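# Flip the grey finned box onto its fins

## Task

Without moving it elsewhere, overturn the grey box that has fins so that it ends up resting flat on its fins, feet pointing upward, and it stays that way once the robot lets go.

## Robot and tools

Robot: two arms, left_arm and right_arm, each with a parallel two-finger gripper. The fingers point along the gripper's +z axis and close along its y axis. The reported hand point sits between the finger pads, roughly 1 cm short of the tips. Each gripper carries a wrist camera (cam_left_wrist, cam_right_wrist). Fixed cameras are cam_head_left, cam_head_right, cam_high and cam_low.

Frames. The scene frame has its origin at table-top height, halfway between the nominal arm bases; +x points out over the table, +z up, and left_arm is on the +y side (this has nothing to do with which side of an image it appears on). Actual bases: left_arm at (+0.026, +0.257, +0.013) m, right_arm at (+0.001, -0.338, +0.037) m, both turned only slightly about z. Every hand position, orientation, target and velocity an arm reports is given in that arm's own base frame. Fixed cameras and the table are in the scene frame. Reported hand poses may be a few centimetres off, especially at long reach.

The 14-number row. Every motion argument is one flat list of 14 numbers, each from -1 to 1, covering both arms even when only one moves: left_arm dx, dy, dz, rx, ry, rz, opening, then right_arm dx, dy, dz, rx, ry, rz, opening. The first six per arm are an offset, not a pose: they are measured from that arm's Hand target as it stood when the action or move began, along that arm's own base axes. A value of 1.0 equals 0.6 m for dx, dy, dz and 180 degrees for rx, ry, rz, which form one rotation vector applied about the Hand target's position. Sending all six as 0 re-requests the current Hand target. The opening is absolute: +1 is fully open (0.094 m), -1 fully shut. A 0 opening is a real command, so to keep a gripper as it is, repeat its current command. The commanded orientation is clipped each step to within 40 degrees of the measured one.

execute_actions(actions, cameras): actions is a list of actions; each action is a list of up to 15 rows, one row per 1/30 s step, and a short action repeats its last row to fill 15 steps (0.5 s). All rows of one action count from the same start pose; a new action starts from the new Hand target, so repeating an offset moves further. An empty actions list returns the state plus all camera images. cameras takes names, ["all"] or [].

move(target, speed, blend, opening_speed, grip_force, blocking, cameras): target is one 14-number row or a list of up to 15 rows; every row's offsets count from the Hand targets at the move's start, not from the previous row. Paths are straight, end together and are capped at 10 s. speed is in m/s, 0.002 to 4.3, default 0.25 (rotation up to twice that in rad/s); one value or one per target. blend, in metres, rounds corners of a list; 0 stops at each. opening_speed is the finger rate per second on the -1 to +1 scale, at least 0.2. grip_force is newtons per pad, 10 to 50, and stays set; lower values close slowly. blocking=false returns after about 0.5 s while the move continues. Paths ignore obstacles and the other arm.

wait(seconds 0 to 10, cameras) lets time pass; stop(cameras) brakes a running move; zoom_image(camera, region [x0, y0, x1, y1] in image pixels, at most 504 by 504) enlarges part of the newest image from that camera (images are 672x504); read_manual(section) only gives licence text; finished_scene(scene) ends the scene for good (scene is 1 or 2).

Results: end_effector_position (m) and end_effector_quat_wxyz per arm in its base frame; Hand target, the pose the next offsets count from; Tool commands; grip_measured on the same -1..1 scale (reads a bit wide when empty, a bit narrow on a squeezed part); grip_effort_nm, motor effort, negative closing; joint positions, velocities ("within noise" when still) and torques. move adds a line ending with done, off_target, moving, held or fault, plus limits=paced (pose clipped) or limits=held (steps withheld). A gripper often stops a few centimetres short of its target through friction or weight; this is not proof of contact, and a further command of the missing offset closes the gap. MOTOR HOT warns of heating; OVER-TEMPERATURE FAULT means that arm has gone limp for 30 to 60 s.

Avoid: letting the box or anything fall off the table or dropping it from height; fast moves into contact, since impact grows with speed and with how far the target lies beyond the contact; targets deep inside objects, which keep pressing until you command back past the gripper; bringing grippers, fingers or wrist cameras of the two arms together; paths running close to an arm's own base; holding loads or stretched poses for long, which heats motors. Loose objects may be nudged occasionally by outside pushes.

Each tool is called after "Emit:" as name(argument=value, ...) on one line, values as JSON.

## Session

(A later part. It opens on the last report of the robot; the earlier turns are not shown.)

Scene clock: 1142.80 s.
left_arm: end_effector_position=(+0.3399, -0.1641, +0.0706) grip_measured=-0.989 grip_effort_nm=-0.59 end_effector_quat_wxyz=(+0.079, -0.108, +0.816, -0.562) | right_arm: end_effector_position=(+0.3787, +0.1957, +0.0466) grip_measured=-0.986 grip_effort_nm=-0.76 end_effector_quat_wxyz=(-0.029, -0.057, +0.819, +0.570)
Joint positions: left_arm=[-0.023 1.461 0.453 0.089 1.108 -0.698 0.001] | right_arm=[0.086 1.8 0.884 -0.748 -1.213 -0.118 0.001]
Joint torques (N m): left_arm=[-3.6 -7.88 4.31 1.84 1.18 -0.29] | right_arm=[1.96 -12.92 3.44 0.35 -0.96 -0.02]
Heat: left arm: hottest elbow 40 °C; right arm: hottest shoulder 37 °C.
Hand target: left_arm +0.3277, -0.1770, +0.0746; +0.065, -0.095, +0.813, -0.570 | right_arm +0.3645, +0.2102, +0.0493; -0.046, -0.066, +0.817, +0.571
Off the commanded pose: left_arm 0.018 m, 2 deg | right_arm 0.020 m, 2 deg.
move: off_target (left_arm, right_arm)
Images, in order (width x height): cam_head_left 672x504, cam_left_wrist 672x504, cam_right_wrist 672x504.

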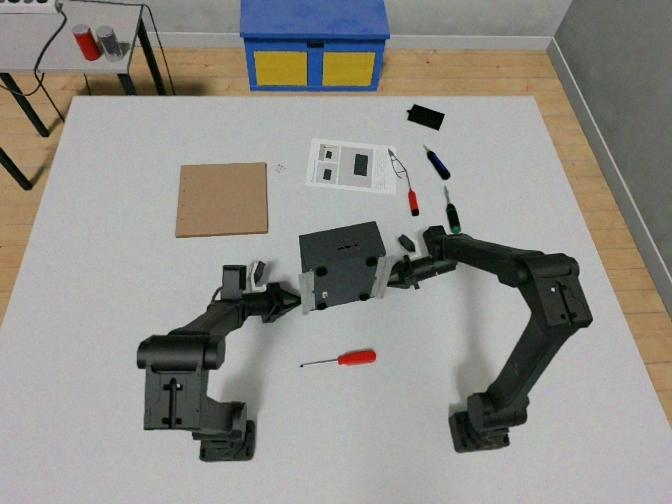

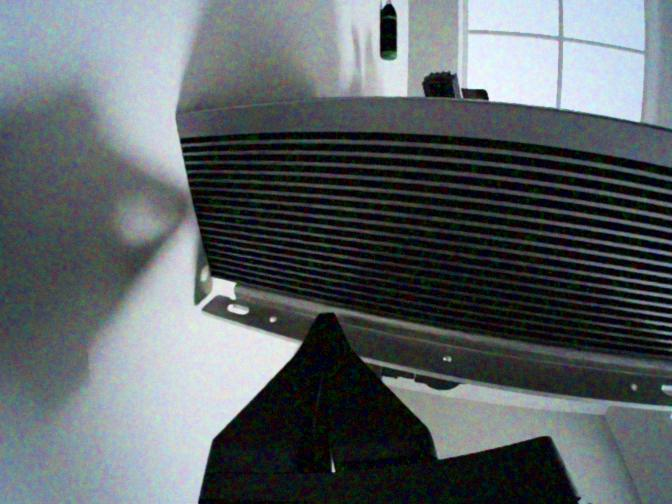

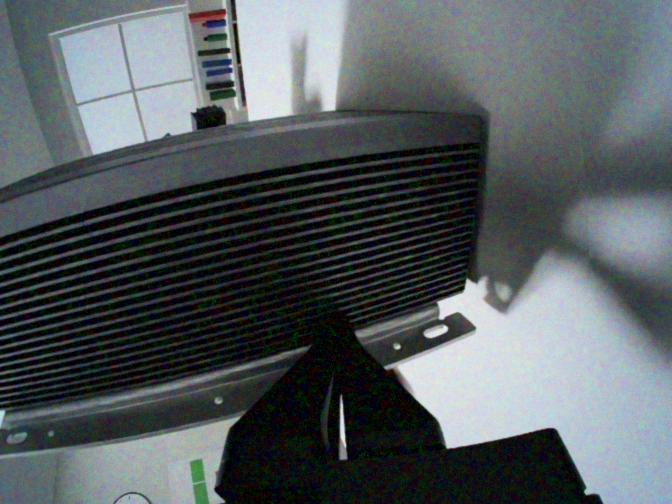

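Emit:
move(target=[-0.1312,-0.0236,0,0,0,0,-1,-0.1325,-0.0144,0,0,0,0,-1], speed=0.06, cameras=["cam_head_left","cam_left_wrist","cam_right_wrist"])

Scene clock: 1163.57 s.
left_arm: end_effector_position=(+0.2616, -0.1810, +0.0725) grip_measured=-0.989 grip_effort_nm=-0.59 end_effector_quat_wxyz=(+0.080, -0.109, +0.816, -0.563) | right_arm: end_effector_position=(+0.2996, +0.1890, +0.0473) grip_measured=-0.986 grip_effort_nm=-0.76 end_effector_quat_wxyz=(-0.028, -0.056, +0.819, +0.570)
Joint positions: left_arm=[-0.109 1.245 0.232 0.22 1.05 -0.84 0.001] | right_arm=[0.086 1.649 0.651 -0.658 -1.213 -0.109 0.001]
Joint torques (N m): left_arm=[-3.84 -4.31 4.56 2.1 1.1 -0.24] | right_arm=[2.32 -9.29 2.77 0.4 -0.99 -0.03]
Heat: left arm: hottest elbow 39 °C; right arm: hottest shoulder 36 °C.
Hand target: left_arm +0.2491, -0.1911, +0.0746; +0.066, -0.094, +0.813, -0.570 | right_arm +0.2849, +0.2015, +0.0493; -0.046, -0.066, +0.817, +0.572
Off the commanded pose: left_arm 0.016 m, 2 deg | right_arm 0.019 m, 2 deg.
move: off_target (left_arm, right_arm)
Images, in order (width x height): cam_head_left 672x504, cam_left_wrist 672x504, cam_right_wrist 672x504.

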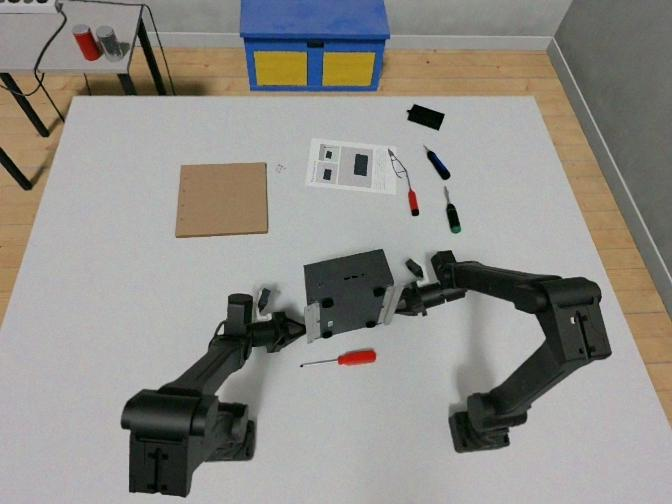

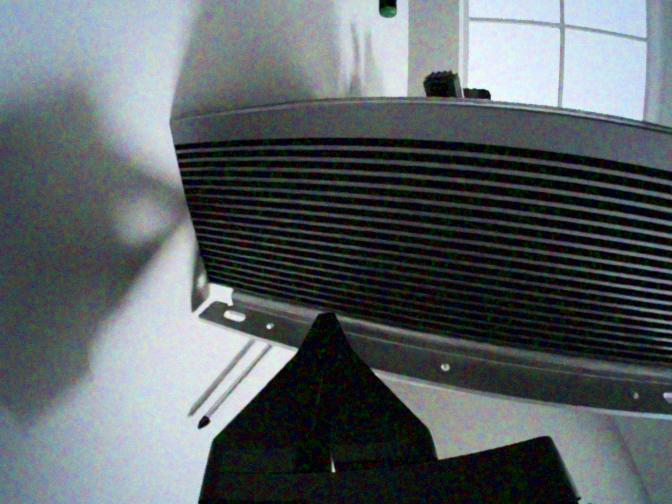

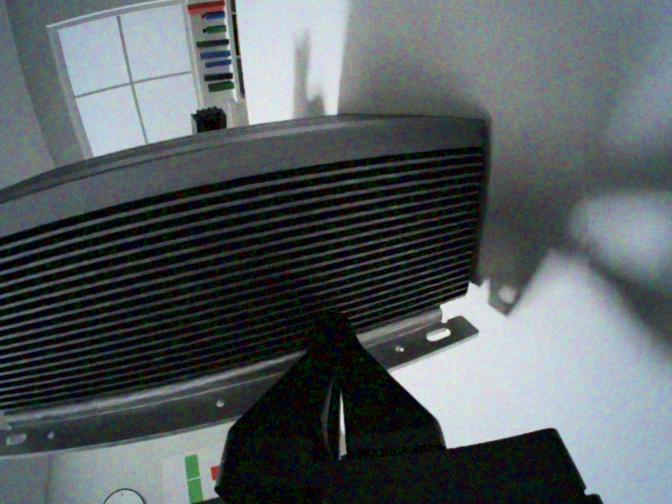

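Emit:
move(target=[-0.0607,-0.0109,0,0,0,0,-1,-0.0614,-0.0067,0,0,0,0,-1], speed=0.05, cameras=["cam_head_left","cam_high"])

Emit:
zoom_image(camera="cam_head_left", region=[240, 230, 450, 380])

Scene clock: 1177.33 s.
left_arm: end_effector_position=(+0.2249, -0.1896, +0.0734) grip_measured=-0.989 grip_effort_nm=-0.59 end_effector_quat_wxyz=(+0.080, -0.108, +0.816, -0.563) | right_arm: end_effector_position=(+0.2625, +0.1860, +0.0473) grip_measured=-0.986 grip_effort_nm=-0.76 end_effector_quat_wxyz=(-0.029, -0.055, +0.820, +0.569)
Joint positions: left_arm=[-0.177 1.11 0.134 0.259 1.003 -0.929 0.001] | right_arm=[0.087 1.575 0.548 -0.626 -1.211 -0.103 0.001]
Joint torques (N m): left_arm=[-3.6 -2.43 4.88 2.24 1.04 -0.26] | right_arm=[2.2 -8.7 2.78 0.61 -1.07 -0.01]
Heat: left arm: hottest elbow 39 °C; right arm: hottest elbow 36 °C.
Hand target: left_arm +0.2126, -0.1977, +0.0746; +0.065, -0.094, +0.813, -0.570 | right_arm +0.2480, +0.1975, +0.0493; -0.046, -0.066, +0.817, +0.571
Off the commanded pose: left_arm 0.015 m, 2 deg | right_arm 0.019 m, 2 deg.
move: off_target (left_arm, right_arm)
Images, in order (width x height): cam_head_left 672x504, cam_high 672x504.

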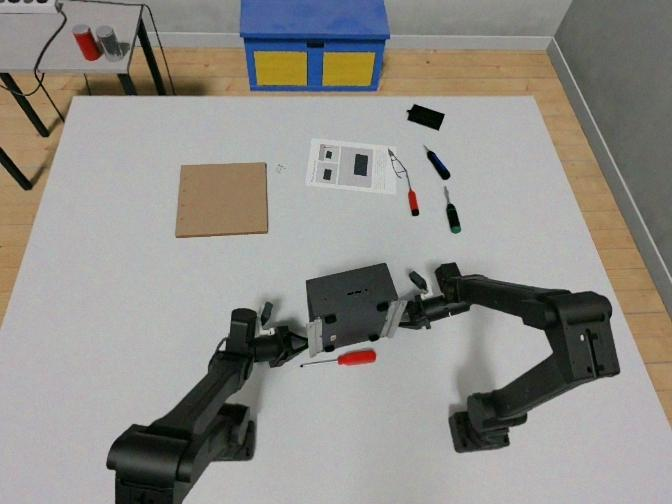

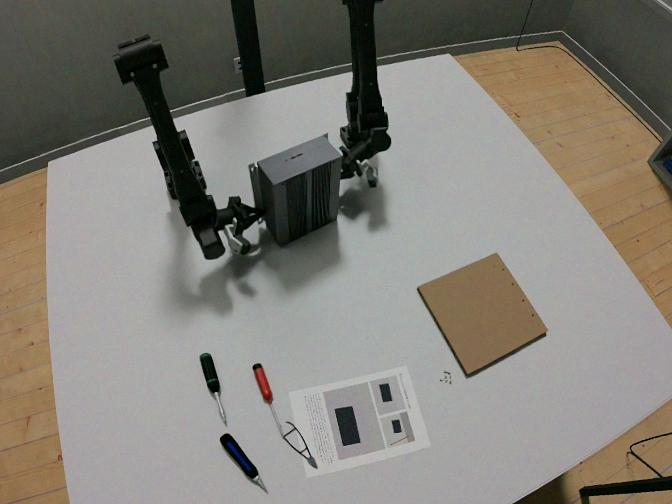

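Scaled by 2.400.

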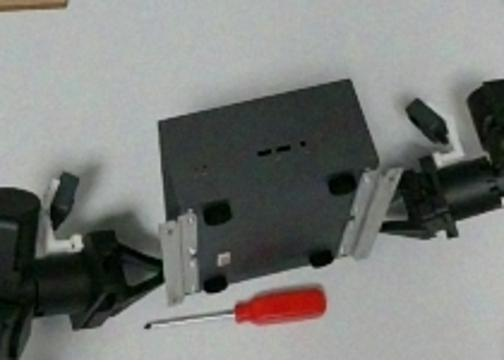

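Emit:
move(target=[[0.0705,0.1068,0,0,0,0,-1,0.0995,-0.0948,0,0,0,0,-1],[0.0705,0.1068,0.25,0,0,0,-1,0.0995,-0.0948,0.25,0,0,0,-1]], speed=0.15, blend=0.01, cameras=["cam_head_left","cam_left_wrist","cam_right_wrist","cam_high"])

Scene clock: 1230.13 s.
left_arm: end_effector_position=(+0.2425, -0.1375, +0.2085) grip_measured=-0.989 grip_effort_nm=-0.59 end_effector_quat_wxyz=(+0.047, -0.104, +0.813, -0.571) | right_arm: end_effector_position=(+0.2954, +0.1453, +0.1890) grip_measured=-0.986 grip_effort_nm=-0.76 end_effector_quat_wxyz=(-0.063, -0.059, +0.815, +0.573)
Joint positions: left_arm=[0.109 0.867 0.537 -0.971 1.207 -0.332 0.001] | right_arm=[-0.048 1.448 0.881 -1.572 -1.162 -0.57 0.001]
Joint torques (N m): left_arm=[0.09 -0.67 11.95 0.7 0.64 0] | right_arm=[-1.61 -8.47 8.64 -0.53 -0.48 -0.21]
Heat: left arm: hottest elbow 39 °C; right arm: hottest elbow 35 °C.
Hand target: left_arm +0.2549, -0.1336, +0.2245; +0.065, -0.095, +0.813, -0.570 | right_arm +0.3078, +0.1406, +0.1993; -0.046, -0.066, +0.817, +0.571
Off the commanded pose: left_arm 0.021 m, 2 deg | right_arm 0.017 m, 2 deg.
move: off_target (left_arm, right_arm)
Images, in order (width x height): cam_head_left 672x504, cam_high 672x504, cam_left_wrist 672x504, cam_right_wrist 672x504.

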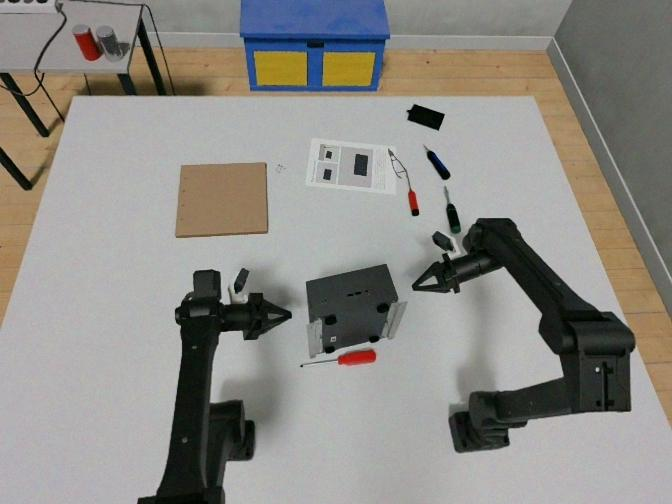

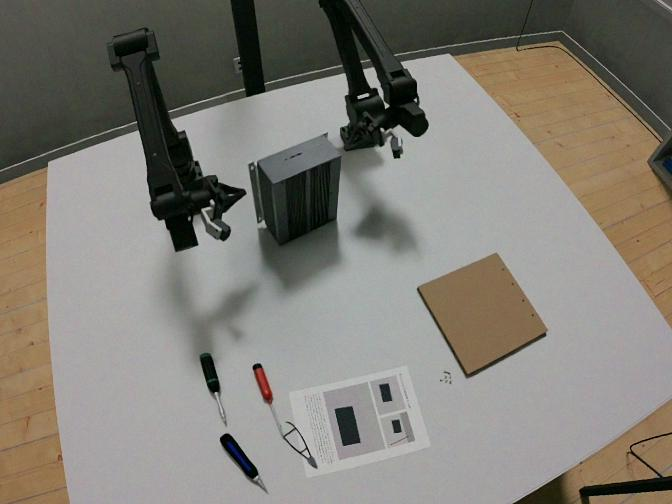

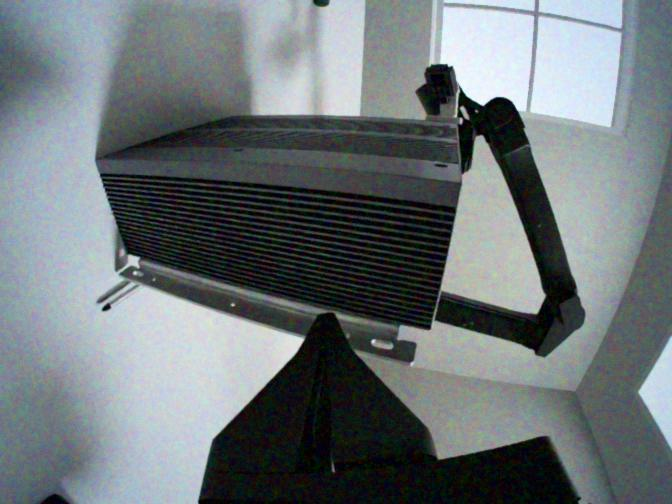

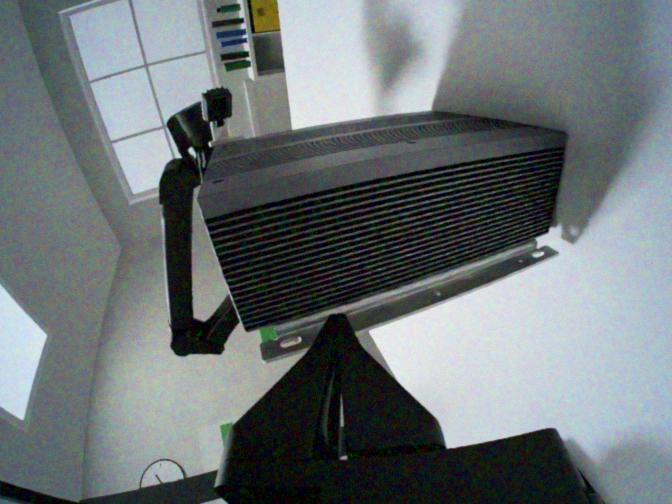

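Emit:
move(target=[[0.0328,0.0058,0.05,0,0,0,-1,0.0232,0.0025,0.05,0,0,0,-1],[0.0447,-0.0598,0.05,0,0,0,-1,0.016,0.0688,0.05,0,0,0,-1]], speed=[0.1,0.06], cameras=["cam_head_left","cam_left_wrist","cam_right_wrist","cam_high"])

Scene clock: 1275.90 s.
left_arm: end_effector_position=(+0.2839, -0.1668, +0.2522) grip_measured=-0.989 grip_effort_nm=-0.59 end_effector_quat_wxyz=(+0.062, -0.099, +0.814, -0.569) | right_arm: end_effector_position=(+0.3195, +0.1772, +0.2250) grip_measured=-0.986 grip_effort_nm=-0.76 end_effector_quat_wxyz=(-0.049, -0.058, +0.817, +0.572)
Joint positions: left_arm=[-0.029 0.884 0.637 -0.716 1.138 -0.667 0.001] | right_arm=[0.047 1.387 0.955 -1.428 -1.206 -0.295 0.001]
Joint torques (N m): left_arm=[-1.67 -3.37 8.69 2.14 0.44 -0.28] | right_arm=[0.32 -9.05 6.86 0.39 -0.79 0.03]
Heat: left arm: hottest elbow 47 °C; right arm: hottest elbow 41 °C.
Hand target: left_arm +0.2817, -0.1695, +0.2546; +0.066, -0.094, +0.813, -0.570 | right_arm +0.3174, +0.1819, +0.2293; -0.046, -0.066, +0.817, +0.571
Off the commanded pose: left_arm 0.004 m, 1 deg | right_arm 0.007 m, 1 deg.
move: done
Images, in order (width x height): cam_head_left 672x504, cam_high 672x504, cam_left_wrist 672x504, cam_right_wrist 672x504.

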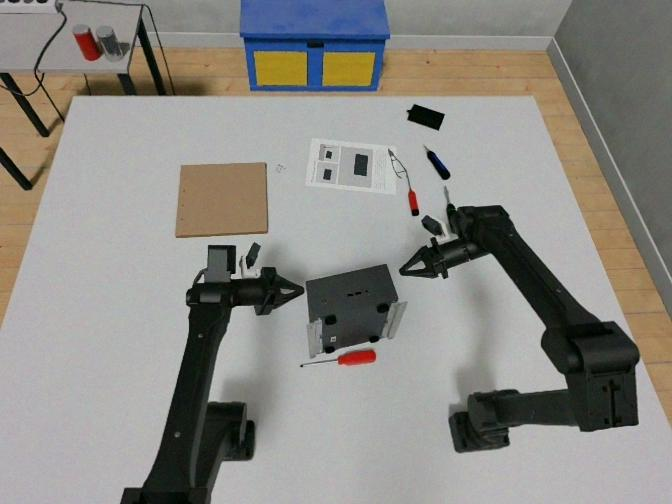

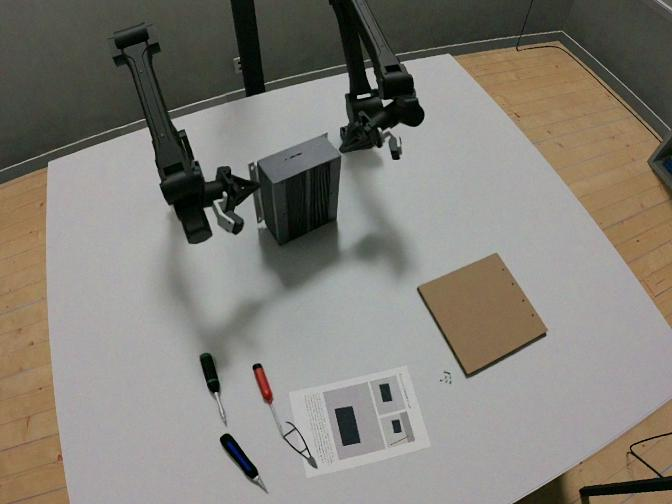

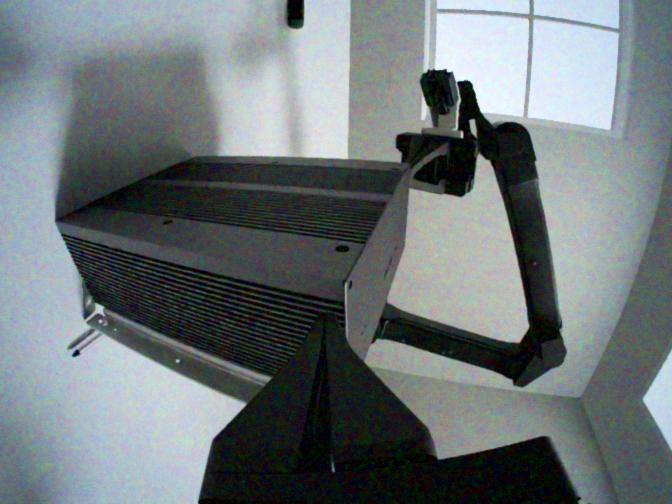

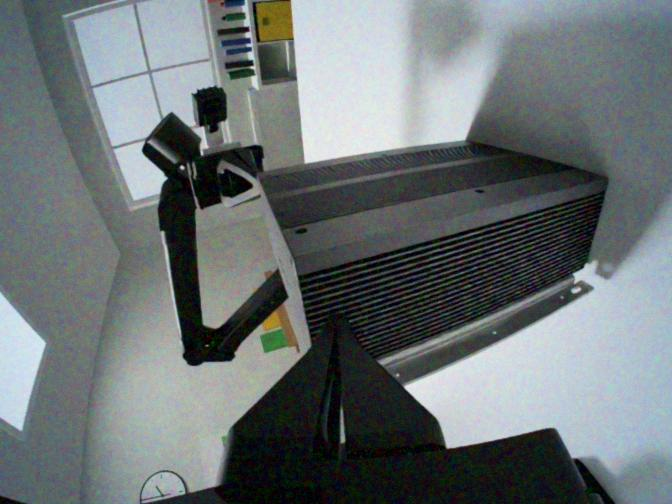

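Emit:
move(target=[-0.0312,-0.0057,-0.0467,0,0,0,-1,-0.0133,-0.0017,-0.0383,0,0,0,-1], speed=0.06, cameras=["cam_head_left","cam_left_wrist","cam_right_wrist"])

Scene clock: 1291.70 s.
left_arm: end_effector_position=(+0.2651, -0.1704, +0.2247) grip_measured=-0.989 grip_effort_nm=-0.59 end_effector_quat_wxyz=(+0.062, -0.098, +0.814, -0.569) | right_arm: end_effector_position=(+0.3103, +0.1767, +0.2049) grip_measured=-0.986 grip_effort_nm=-0.76 end_effector_quat_wxyz=(-0.046, -0.059, +0.817, +0.572)
Joint positions: left_arm=[-0.048 0.839 0.537 -0.629 1.127 -0.701 0.001] | right_arm=[0.047 1.387 0.897 -1.365 -1.206 -0.294 0.001]
Joint torques (N m): left_arm=[-1.67 -2.49 8.54 2.13 0.44 -0.23] | right_arm=[0.97 -7.88 6.9 0.69 -0.76 -0.04]
Heat: left arm: hottest elbow 45 °C; right arm: hottest elbow 40 °C.
Hand target: left_arm +0.2630, -0.1729, +0.2266; +0.065, -0.094, +0.813, -0.570 | right_arm +0.3094, +0.1809, +0.2064; -0.046, -0.066, +0.817, +0.571
Off the commanded pose: left_arm 0.004 m, 1 deg | right_arm 0.004 m, 1 deg.
move: done
Images, in order (width x height): cam_head_left 672x504, cam_left_wrist 672x504, cam_right_wrist 672x504.

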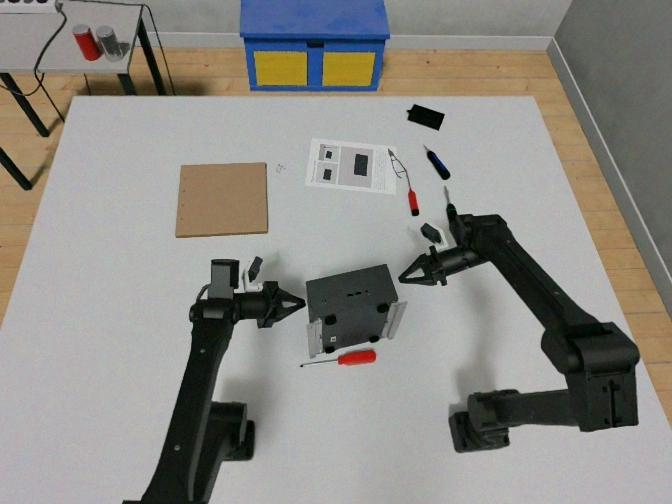

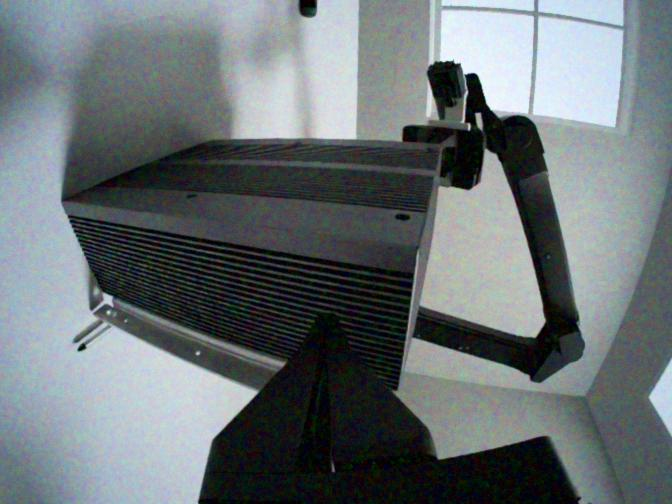

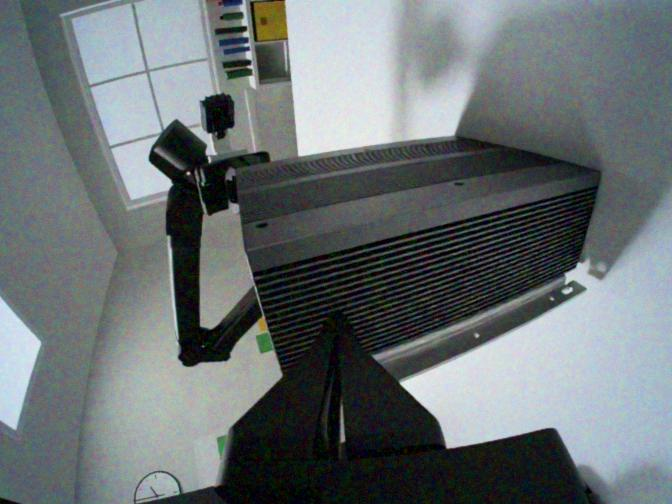

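Emit:
move(target=[0.0046,-0.0195,0,0,0,0,-1,-0.0032,0.0197,0,0,0,0,-1], speed=0.04, cameras=["cam_head_left","cam_left_wrist","cam_right_wrist"])

Scene clock: 1369.80 s.
left_arm: end_effector_position=(+0.2681, -0.1796, +0.2232) grip_measured=-0.989 grip_effort_nm=-0.59 end_effector_quat_wxyz=(+0.063, -0.103, +0.815, -0.567) | right_arm: end_effector_position=(+0.3092, +0.1881, +0.2018) grip_measured=-0.986 grip_effort_nm=-0.76 end_effector_quat_wxyz=(-0.049, -0.058, +0.818, +0.571)
Joint positions: left_arm=[-0.09 0.838 0.525 -0.547 1.093 -0.786 0.001] | right_arm=[0.081 1.374 0.88 -1.279 -1.212 -0.201 0.001]
Joint torques (N m): left_arm=[-2.26 -2.55 8.81 2.44 0.49 -0.23] | right_arm=[0.5 -8.94 6.79 0.49 -0.84 -0.02]
Heat: left arm: hottest elbow 44 °C; right arm: hottest elbow 38 °C.
Hand target: left_arm +0.2658, -0.1846, +0.2266; +0.066, -0.094, +0.813, -0.570 | right_arm +0.3074, +0.1927, +0.2063; -0.046, -0.066, +0.817, +0.571
Off the commanded pose: left_arm 0.006 m, 1 deg | right_arm 0.007 m, 1 deg.
move: done
Images, in order (width x height): cam_head_left 672x504, cam_left_wrist 672x504, cam_right_wrist 672x504.

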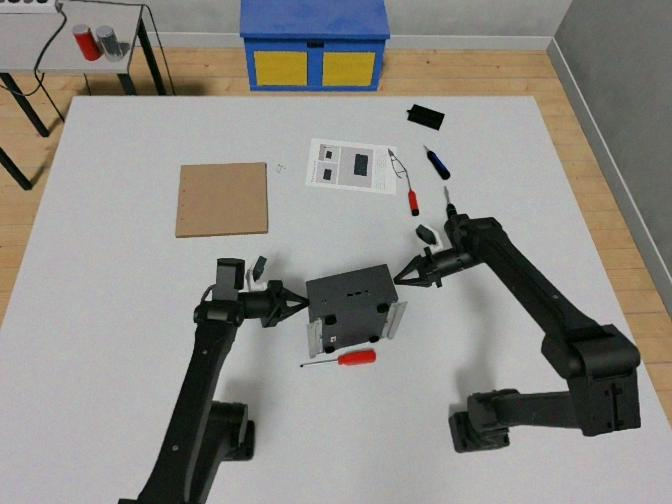

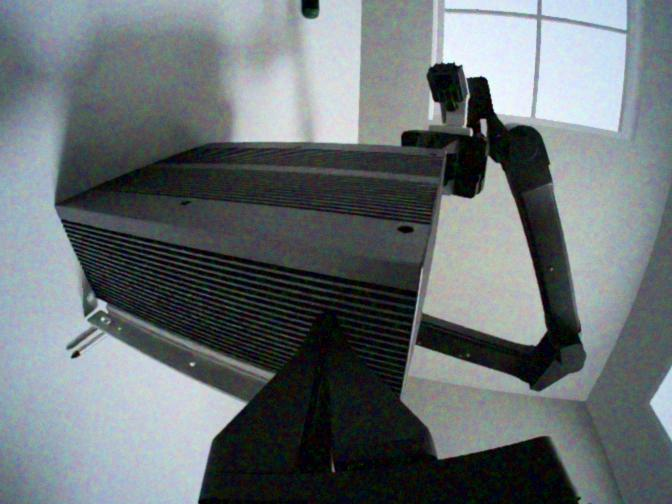

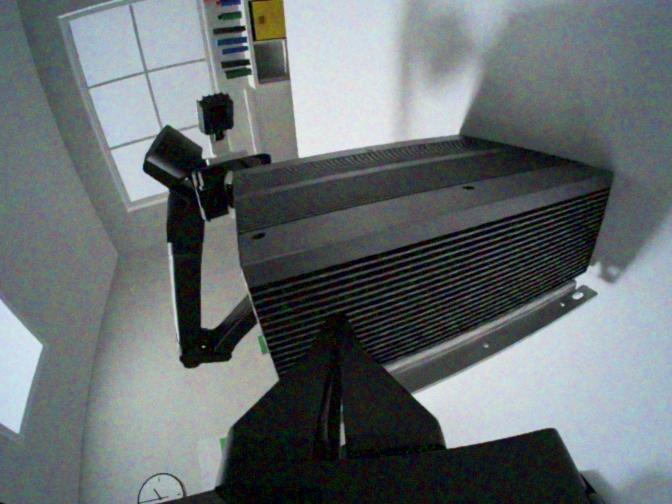

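Emit:
move(target=[0.0187,-0.055,0,0,0,0,-1,-0.0113,0.0812,0,0,0,0,-1], speed=0.05, cameras=["cam_head_left"])

Emit:
move(target=[[0.0835,0.011,0.008,0,0,0,-1,0.081,0.0237,0.008,0,0,0,-1],[0.1155,0.0127,0.0057,0,0,0,-1,0.111,0.0356,0.0057,0,0,0,-1]], speed=0.05, blend=0.01, cameras=["cam_head_left","cam_high"])

Scene clock: 1416.97 s.
left_arm: end_effector_position=(+0.2919, -0.1810, +0.2266) grip_measured=-0.989 grip_effort_nm=-0.59 end_effector_quat_wxyz=(+0.102, -0.139, +0.814, -0.555) | right_arm: end_effector_position=(+0.3244, +0.1981, +0.2004) grip_measured=-0.986 grip_effort_nm=-0.76 end_effector_quat_wxyz=(-0.014, -0.019, +0.828, +0.560)
Joint positions: left_arm=[-0.119 0.837 0.52 -0.392 0.98 -0.938 0.001] | right_arm=[0.112 1.293 0.817 -0.939 -1.184 0.171 0.001]
Joint torques (N m): left_arm=[-9.64 0.09 9.13 3.12 1.64 -0.26] | right_arm=[8.12 -7.88 6.84 1.29 -2.05 -0.03]
Heat: left arm: hottest elbow 43 °C; right arm: hottest elbow 38 °C.
Hand target: left_arm +0.2770, -0.2176, +0.2264; +0.065, -0.095, +0.813, -0.570 | right_arm +0.3006, +0.2414, +0.2065; -0.046, -0.066, +0.817, +0.572
Off the commanded pose: left_arm 0.040 m, 7 deg | right_arm 0.050 m, 7 deg.
move: off_target (left_arm, right_arm)
Images, in order (width x height): cam_head_left 672x504.

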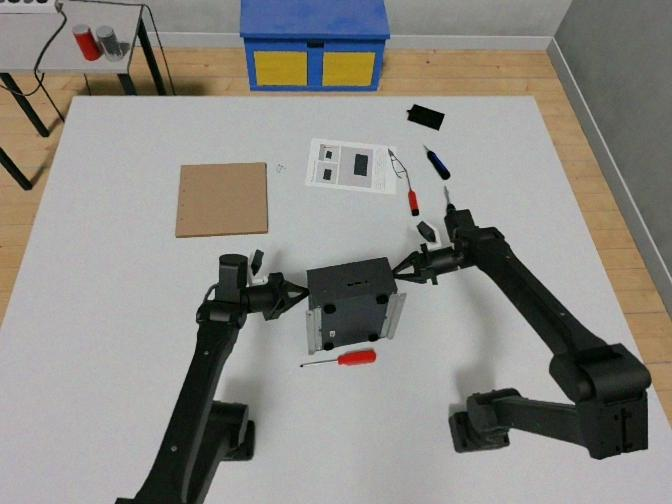

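Scene clock: 1418.93 s.
left_arm: end_effector_position=(+0.3319, -0.1769, +0.2084) grip_measured=-0.989 grip_effort_nm=-0.59 end_effector_quat_wxyz=(+0.063, -0.152, +0.814, -0.556) | right_arm: end_effector_position=(+0.3847, +0.2044, +0.1961) grip_measured=-0.986 grip_effort_nm=-0.75 end_effector_quat_wxyz=(-0.011, -0.011, +0.831, +0.557)
Joint positions: left_arm=[-0.077 1.046 0.601 -0.388 1.042 -0.884 0.001] | right_arm=[0.113 1.443 0.953 -0.887 -1.173 0.215 0.001]
Joint torques (N m): left_arm=[-7.53 -0.56 13.7 3.43 1.22 0] | right_arm=[10.17 -8.59 9.37 0.68 -2.38 0]
Heat: left arm: hottest elbow 44 °C; right arm: hottest elbow 38 °C.
Hand target: left_arm +0.3463, -0.2099, +0.2300; +0.066, -0.095, +0.813, -0.570 | right_arm +0.3672, +0.2628, +0.2098; -0.046, -0.066, +0.817, +0.571
Off the commanded pose: left_arm 0.042 m, 7 deg | right_arm 0.062 m, 8 deg.
move: off_target (left_arm, right_arm); blend cut to 0.0097 m at target 1
Images, in order (width x height): cam_head_left 672x504, cam_high 672x504.

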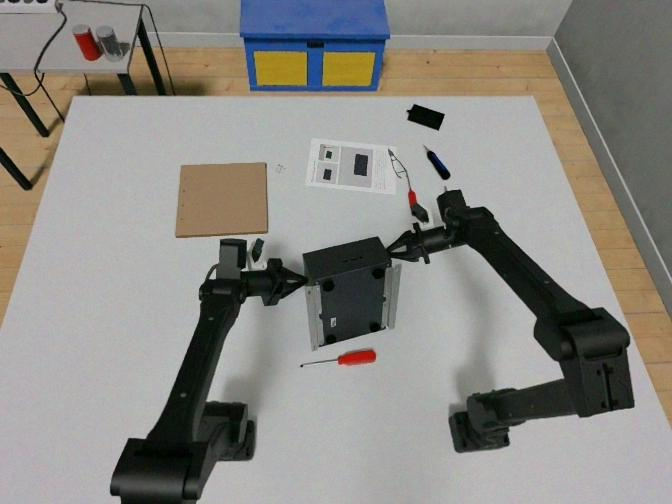

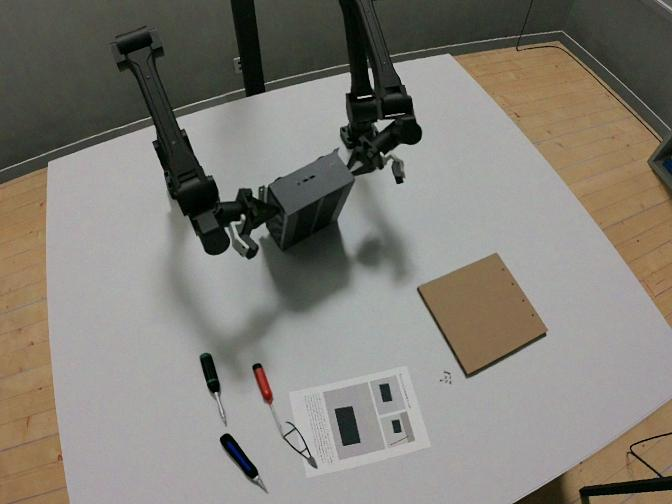

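Emit:
move(target=[[0.016,0.001,0.0188,0,0,0,-1,0.0151,0.006,0.0155,0,0,0,-1],[0.0652,0.0039,0.014,0,0,0,-1,0.0613,0.024,0.0057,0,0,0,-1],[0.1128,0.0065,-0.0012,0,0,0,-1,0.106,0.0418,-0.0095,0,0,0,-1],[0.1571,0.0169,-0.022,0,0,0,-1,0.1509,0.0491,-0.0303,0,0,0,-1],[0.2005,0.027,-0.0502,0,0,0,-1,0.1949,0.0562,-0.0585,0,0,0,-1],[0.2412,0.0365,-0.0856,0,0,0,-1,0.2361,0.0629,-0.0939,0,0,0,-1],[0.2782,0.0452,-0.1292,0,0,0,-1,0.2736,0.069,-0.1375,0,0,0,-1],[0.3094,0.0525,-0.1796,0,0,0,-1,0.3052,0.0741,-0.1879,0,0,0,-1]], speed=0.06, blend=0.01, cameras=["cam_head_left","cam_high","cam_left_wrist","cam_right_wrist"])

Scene clock: 1451.73 s.
left_arm: end_effector_position=(+0.5019, -0.1408, +0.0725) grip_measured=-0.989 grip_effort_nm=-0.57 end_effector_quat_wxyz=(+0.035, -0.166, +0.823, -0.542) | right_arm: end_effector_position=(+0.5526, +0.2284, +0.0479) grip_measured=-0.986 grip_effort_nm=-0.75 end_effector_quat_wxyz=(-0.045, +0.011, +0.834, +0.549)
Joint positions: left_arm=[0.028 1.774 0.958 -0.275 1.091 -0.665 0.001] | right_arm=[0.122 2.069 1.387 -0.765 -1.165 0.229 0.001]
Joint torques (N m): left_arm=[-6.42 -15.15 12.92 2.67 2.57 -0.17] | right_arm=[8.7 -20.84 10.61 0.65 -2.94 -0.12]
Heat: left arm: hottest elbow 50 °C; right arm: hottest elbow 42 °C.
Hand target: left_arm +0.5320, -0.1785, +0.1223; +0.065, -0.095, +0.813, -0.570 | right_arm +0.5503, +0.3071, +0.0970; -0.046, -0.066, +0.817, +0.571
Off the commanded pose: left_arm 0.069 m, 10 deg | right_arm 0.093 m, 9 deg.
move: off_target (left_arm, right_arm); blend cut to 0.0097 m at target 1
Images, in order (width x height): cam_head_left 672x504, cam_high 672x504, cam_left_wrist 672x504, cam_right_wrist 672x504.

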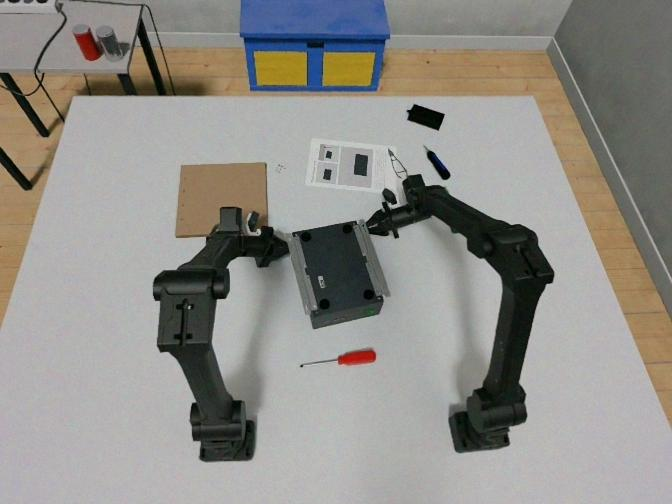

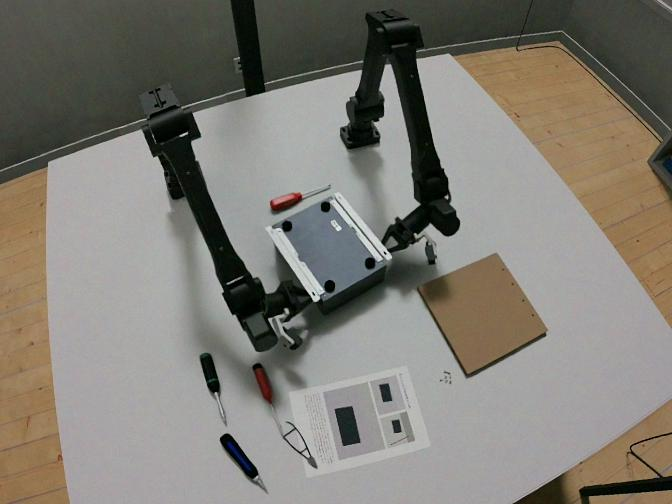

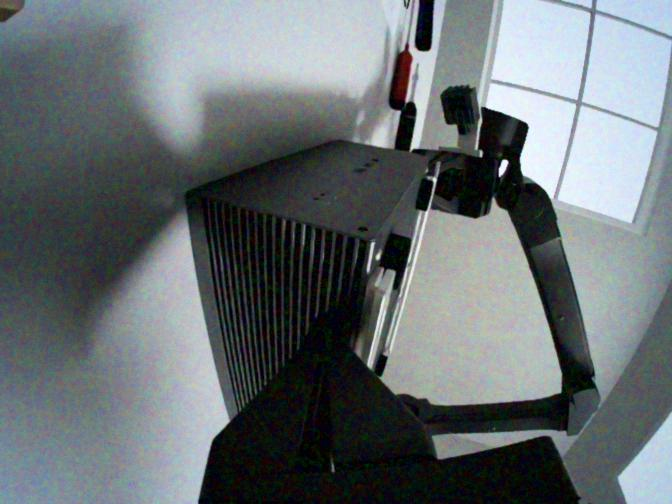

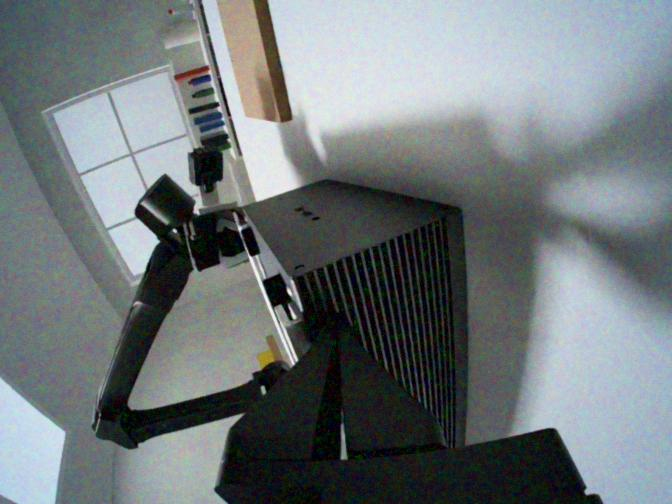

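Emit:
move(target=[0.018,0.004,-0.12,0,0,0,-1,0.018,0.003,-0.112,0,0,0,-1], speed=0.025, cameras=["cam_head_left","cam_low","cam_left_wrist","cam_right_wrist"])

Scene clock: 1460.23 s.
left_arm: end_effector_position=(+0.5286, -0.1348, +0.0714) grip_measured=-0.989 grip_effort_nm=-0.57 end_effector_quat_wxyz=(+0.084, -0.120, +0.806, -0.573) | right_arm: end_effector_position=(+0.5694, +0.2335, +0.0435) grip_measured=-0.986 grip_effort_nm=-0.74 end_effector_quat_wxyz=(-0.018, -0.015, +0.821, +0.570)
Joint positions: left_arm=[0.048 1.841 0.987 -0.108 1.158 -0.652 0.001] | right_arm=[0.122 2.109 1.416 -0.688 -1.208 0.217 0.001]
Joint torques (N m): left_arm=[-7.53 -8.35 10.39 2.65 -0.13 -0.2] | right_arm=[9.05 -14.45 9.57 2.03 -0.92 0]
Heat: left arm: hottest elbow 51 °C; right arm: hottest elbow 43 °C.
Hand target: left_arm +0.5428, -0.1762, +0.0504; +0.066, -0.094, +0.813, -0.570 | right_arm +0.5612, +0.3090, +0.0299; -0.046, -0.066, +0.817, +0.571
Off the commanded pose: left_arm 0.049 m, 4 deg | right_arm 0.077 m, 7 deg.
move: off_target (left_arm, right_arm)
Images, in order (width x height): cam_head_left 672x504, cam_low 672x504, cam_left_wrist 672x504, cam_right_wrist 672x504.

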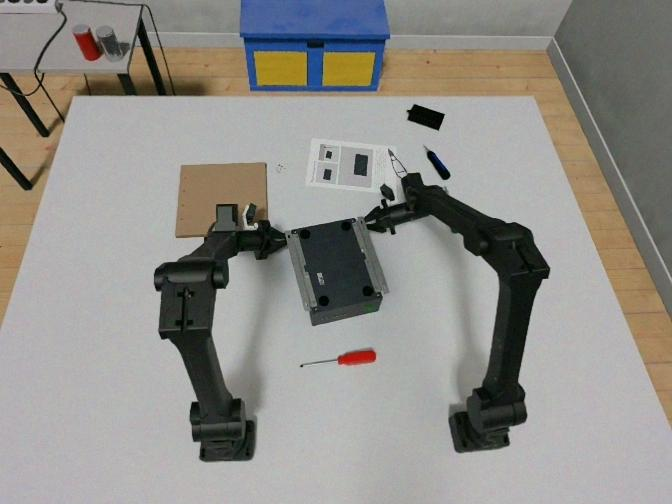

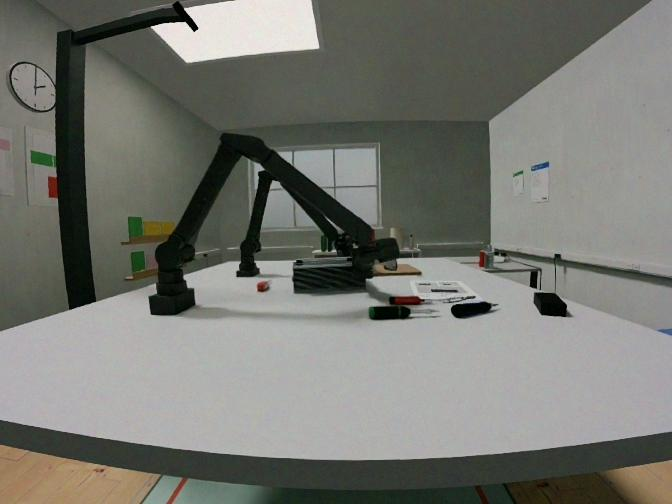

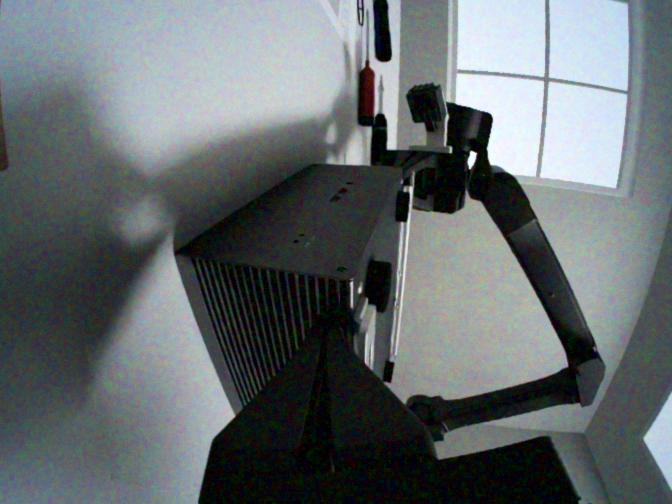

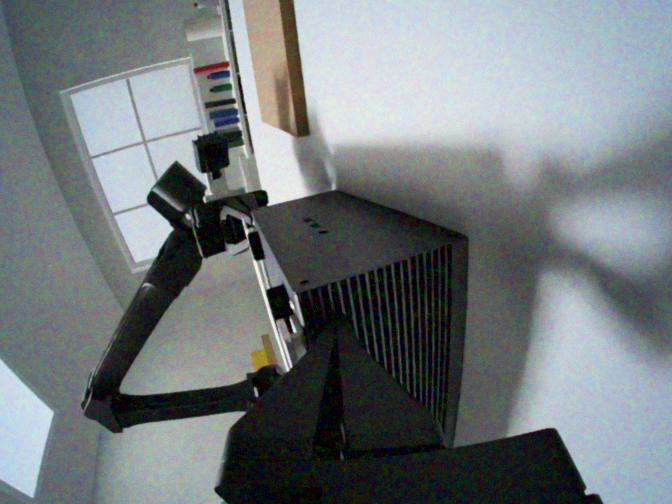

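Emit:
zoom_image(camera="cam_head_left", region=[250, 200, 420, 340])

Scaled by 2.965.

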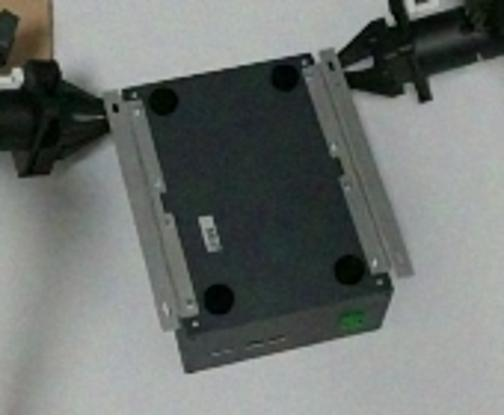

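Emit:
move(target=[[-0.022,0.094,0,0,0,0,-1,0.022,-0.116,0,0,0,0,-1],[-0.045,0.195,0.02,0,0,0,-1,0.045,-0.24,0.02,0,0,0,-1],[-0.045,0.25,0.2,0,0,0,-1,0.045,-0.29,0.2,0,0,0,-1]], speed=[0.05,0.08,0.15], blend=0.01, cameras=["cam_head_left","cam_high","cam_low","cam_left_wrist","cam_right_wrist"])

Emit:
zoom_image(camera="cam_head_left", region=[250, 200, 420, 340])

Emit:
zoom_image(camera="cam_low", region=[230, 220, 430, 320])

Scene clock: 1485.20 s.
left_arm: end_effector_position=(+0.5041, -0.0333, +0.1585) grip_measured=-0.989 grip_effort_nm=-0.57 end_effector_quat_wxyz=(+0.048, -0.105, +0.812, -0.572) | right_arm: end_effector_position=(+0.5780, +0.1417, +0.1369) grip_measured=-0.986 grip_effort_nm=-0.74 end_effector_quat_wxyz=(-0.058, -0.054, +0.817, +0.571)
Joint positions: left_arm=[0.264 1.785 1.248 -1.176 1.22 0.106 0.001] | right_arm=[-0.032 2.16 1.765 -1.678 -1.172 -0.502 0.001]
Joint torques (N m): left_arm=[-0.09 -14.1 10.24 0.06 0.72 0.03] | right_arm=[-1.26 -19.49 9.28 -0.68 -0.5 -0.22]
Heat: left arm: hottest elbow 51 °C; right arm: hottest elbow 43 °C.
Hand target: left_arm +0.5158, -0.0262, +0.1703; +0.065, -0.094, +0.813, -0.570 | right_arm +0.5882, +0.1349, +0.1498; -0.046, -0.066, +0.817, +0.571
Off the commanded pose: left_arm 0.018 m, 2 deg | right_arm 0.018 m, 2 deg.
joint sent to its limit (right arm) — joint 4 (wrist pitch), lower limit. The joint targets still meet the commanded pose.
move: off_target (left_arm, right_arm)
Images, in order (width x height): cam_head_left 672x504, cam_high 672x504, cam_low 672x504, cam_left_wrist 672x504, cam_right_wrist 672x504.

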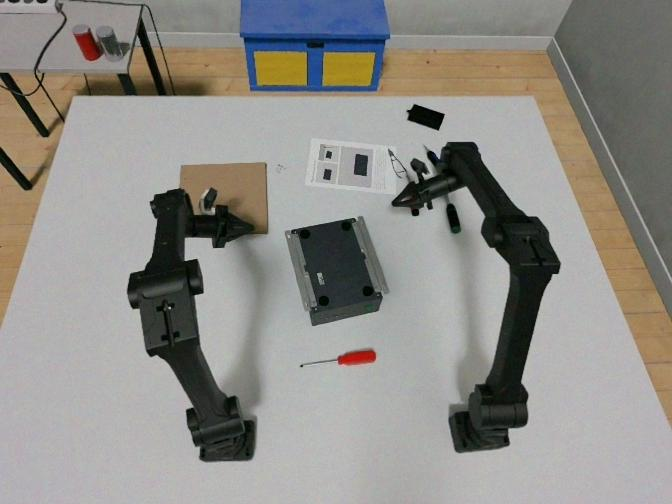

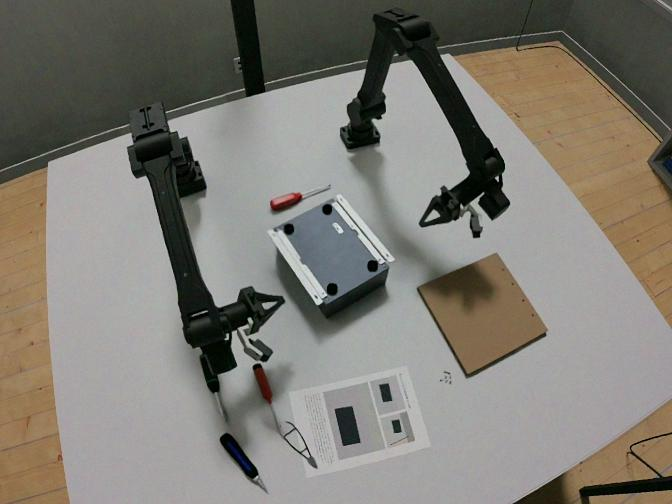

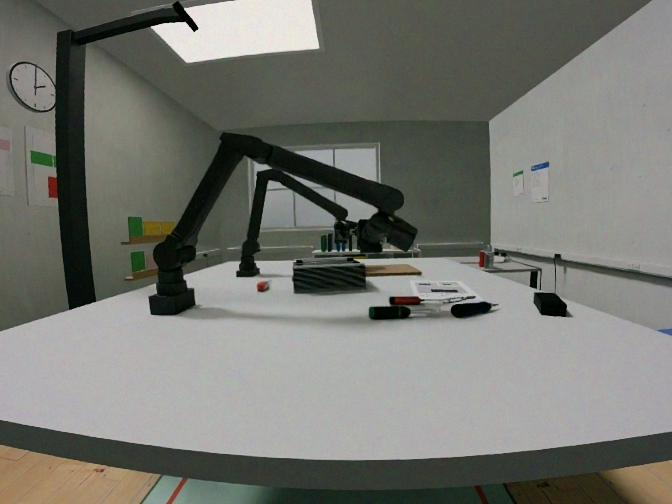

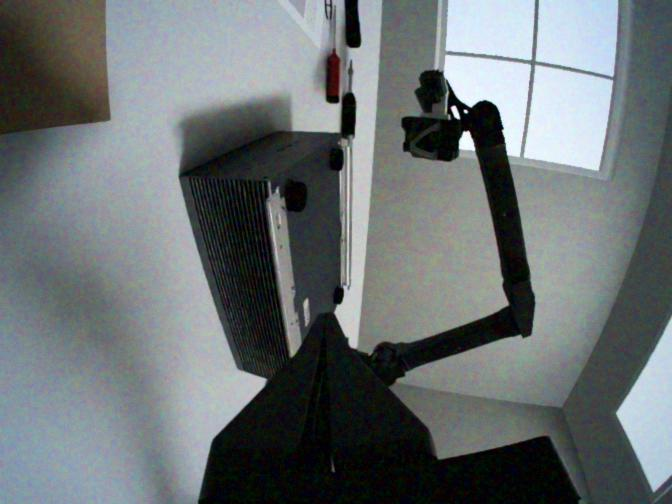

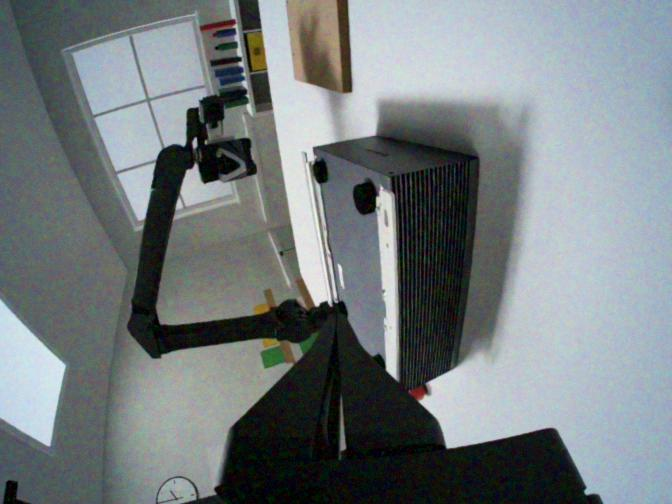

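Scaled by 2.965.

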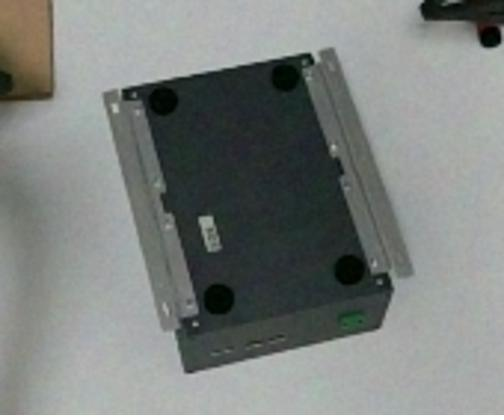

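Scaled by 2.520.

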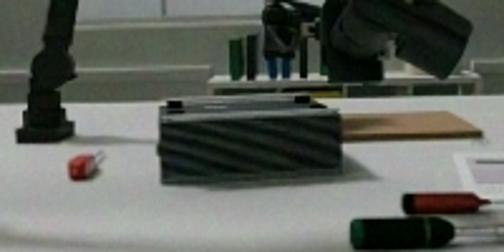

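Emit:
finished_scene(scene=1)

The scene is finished: the task was done.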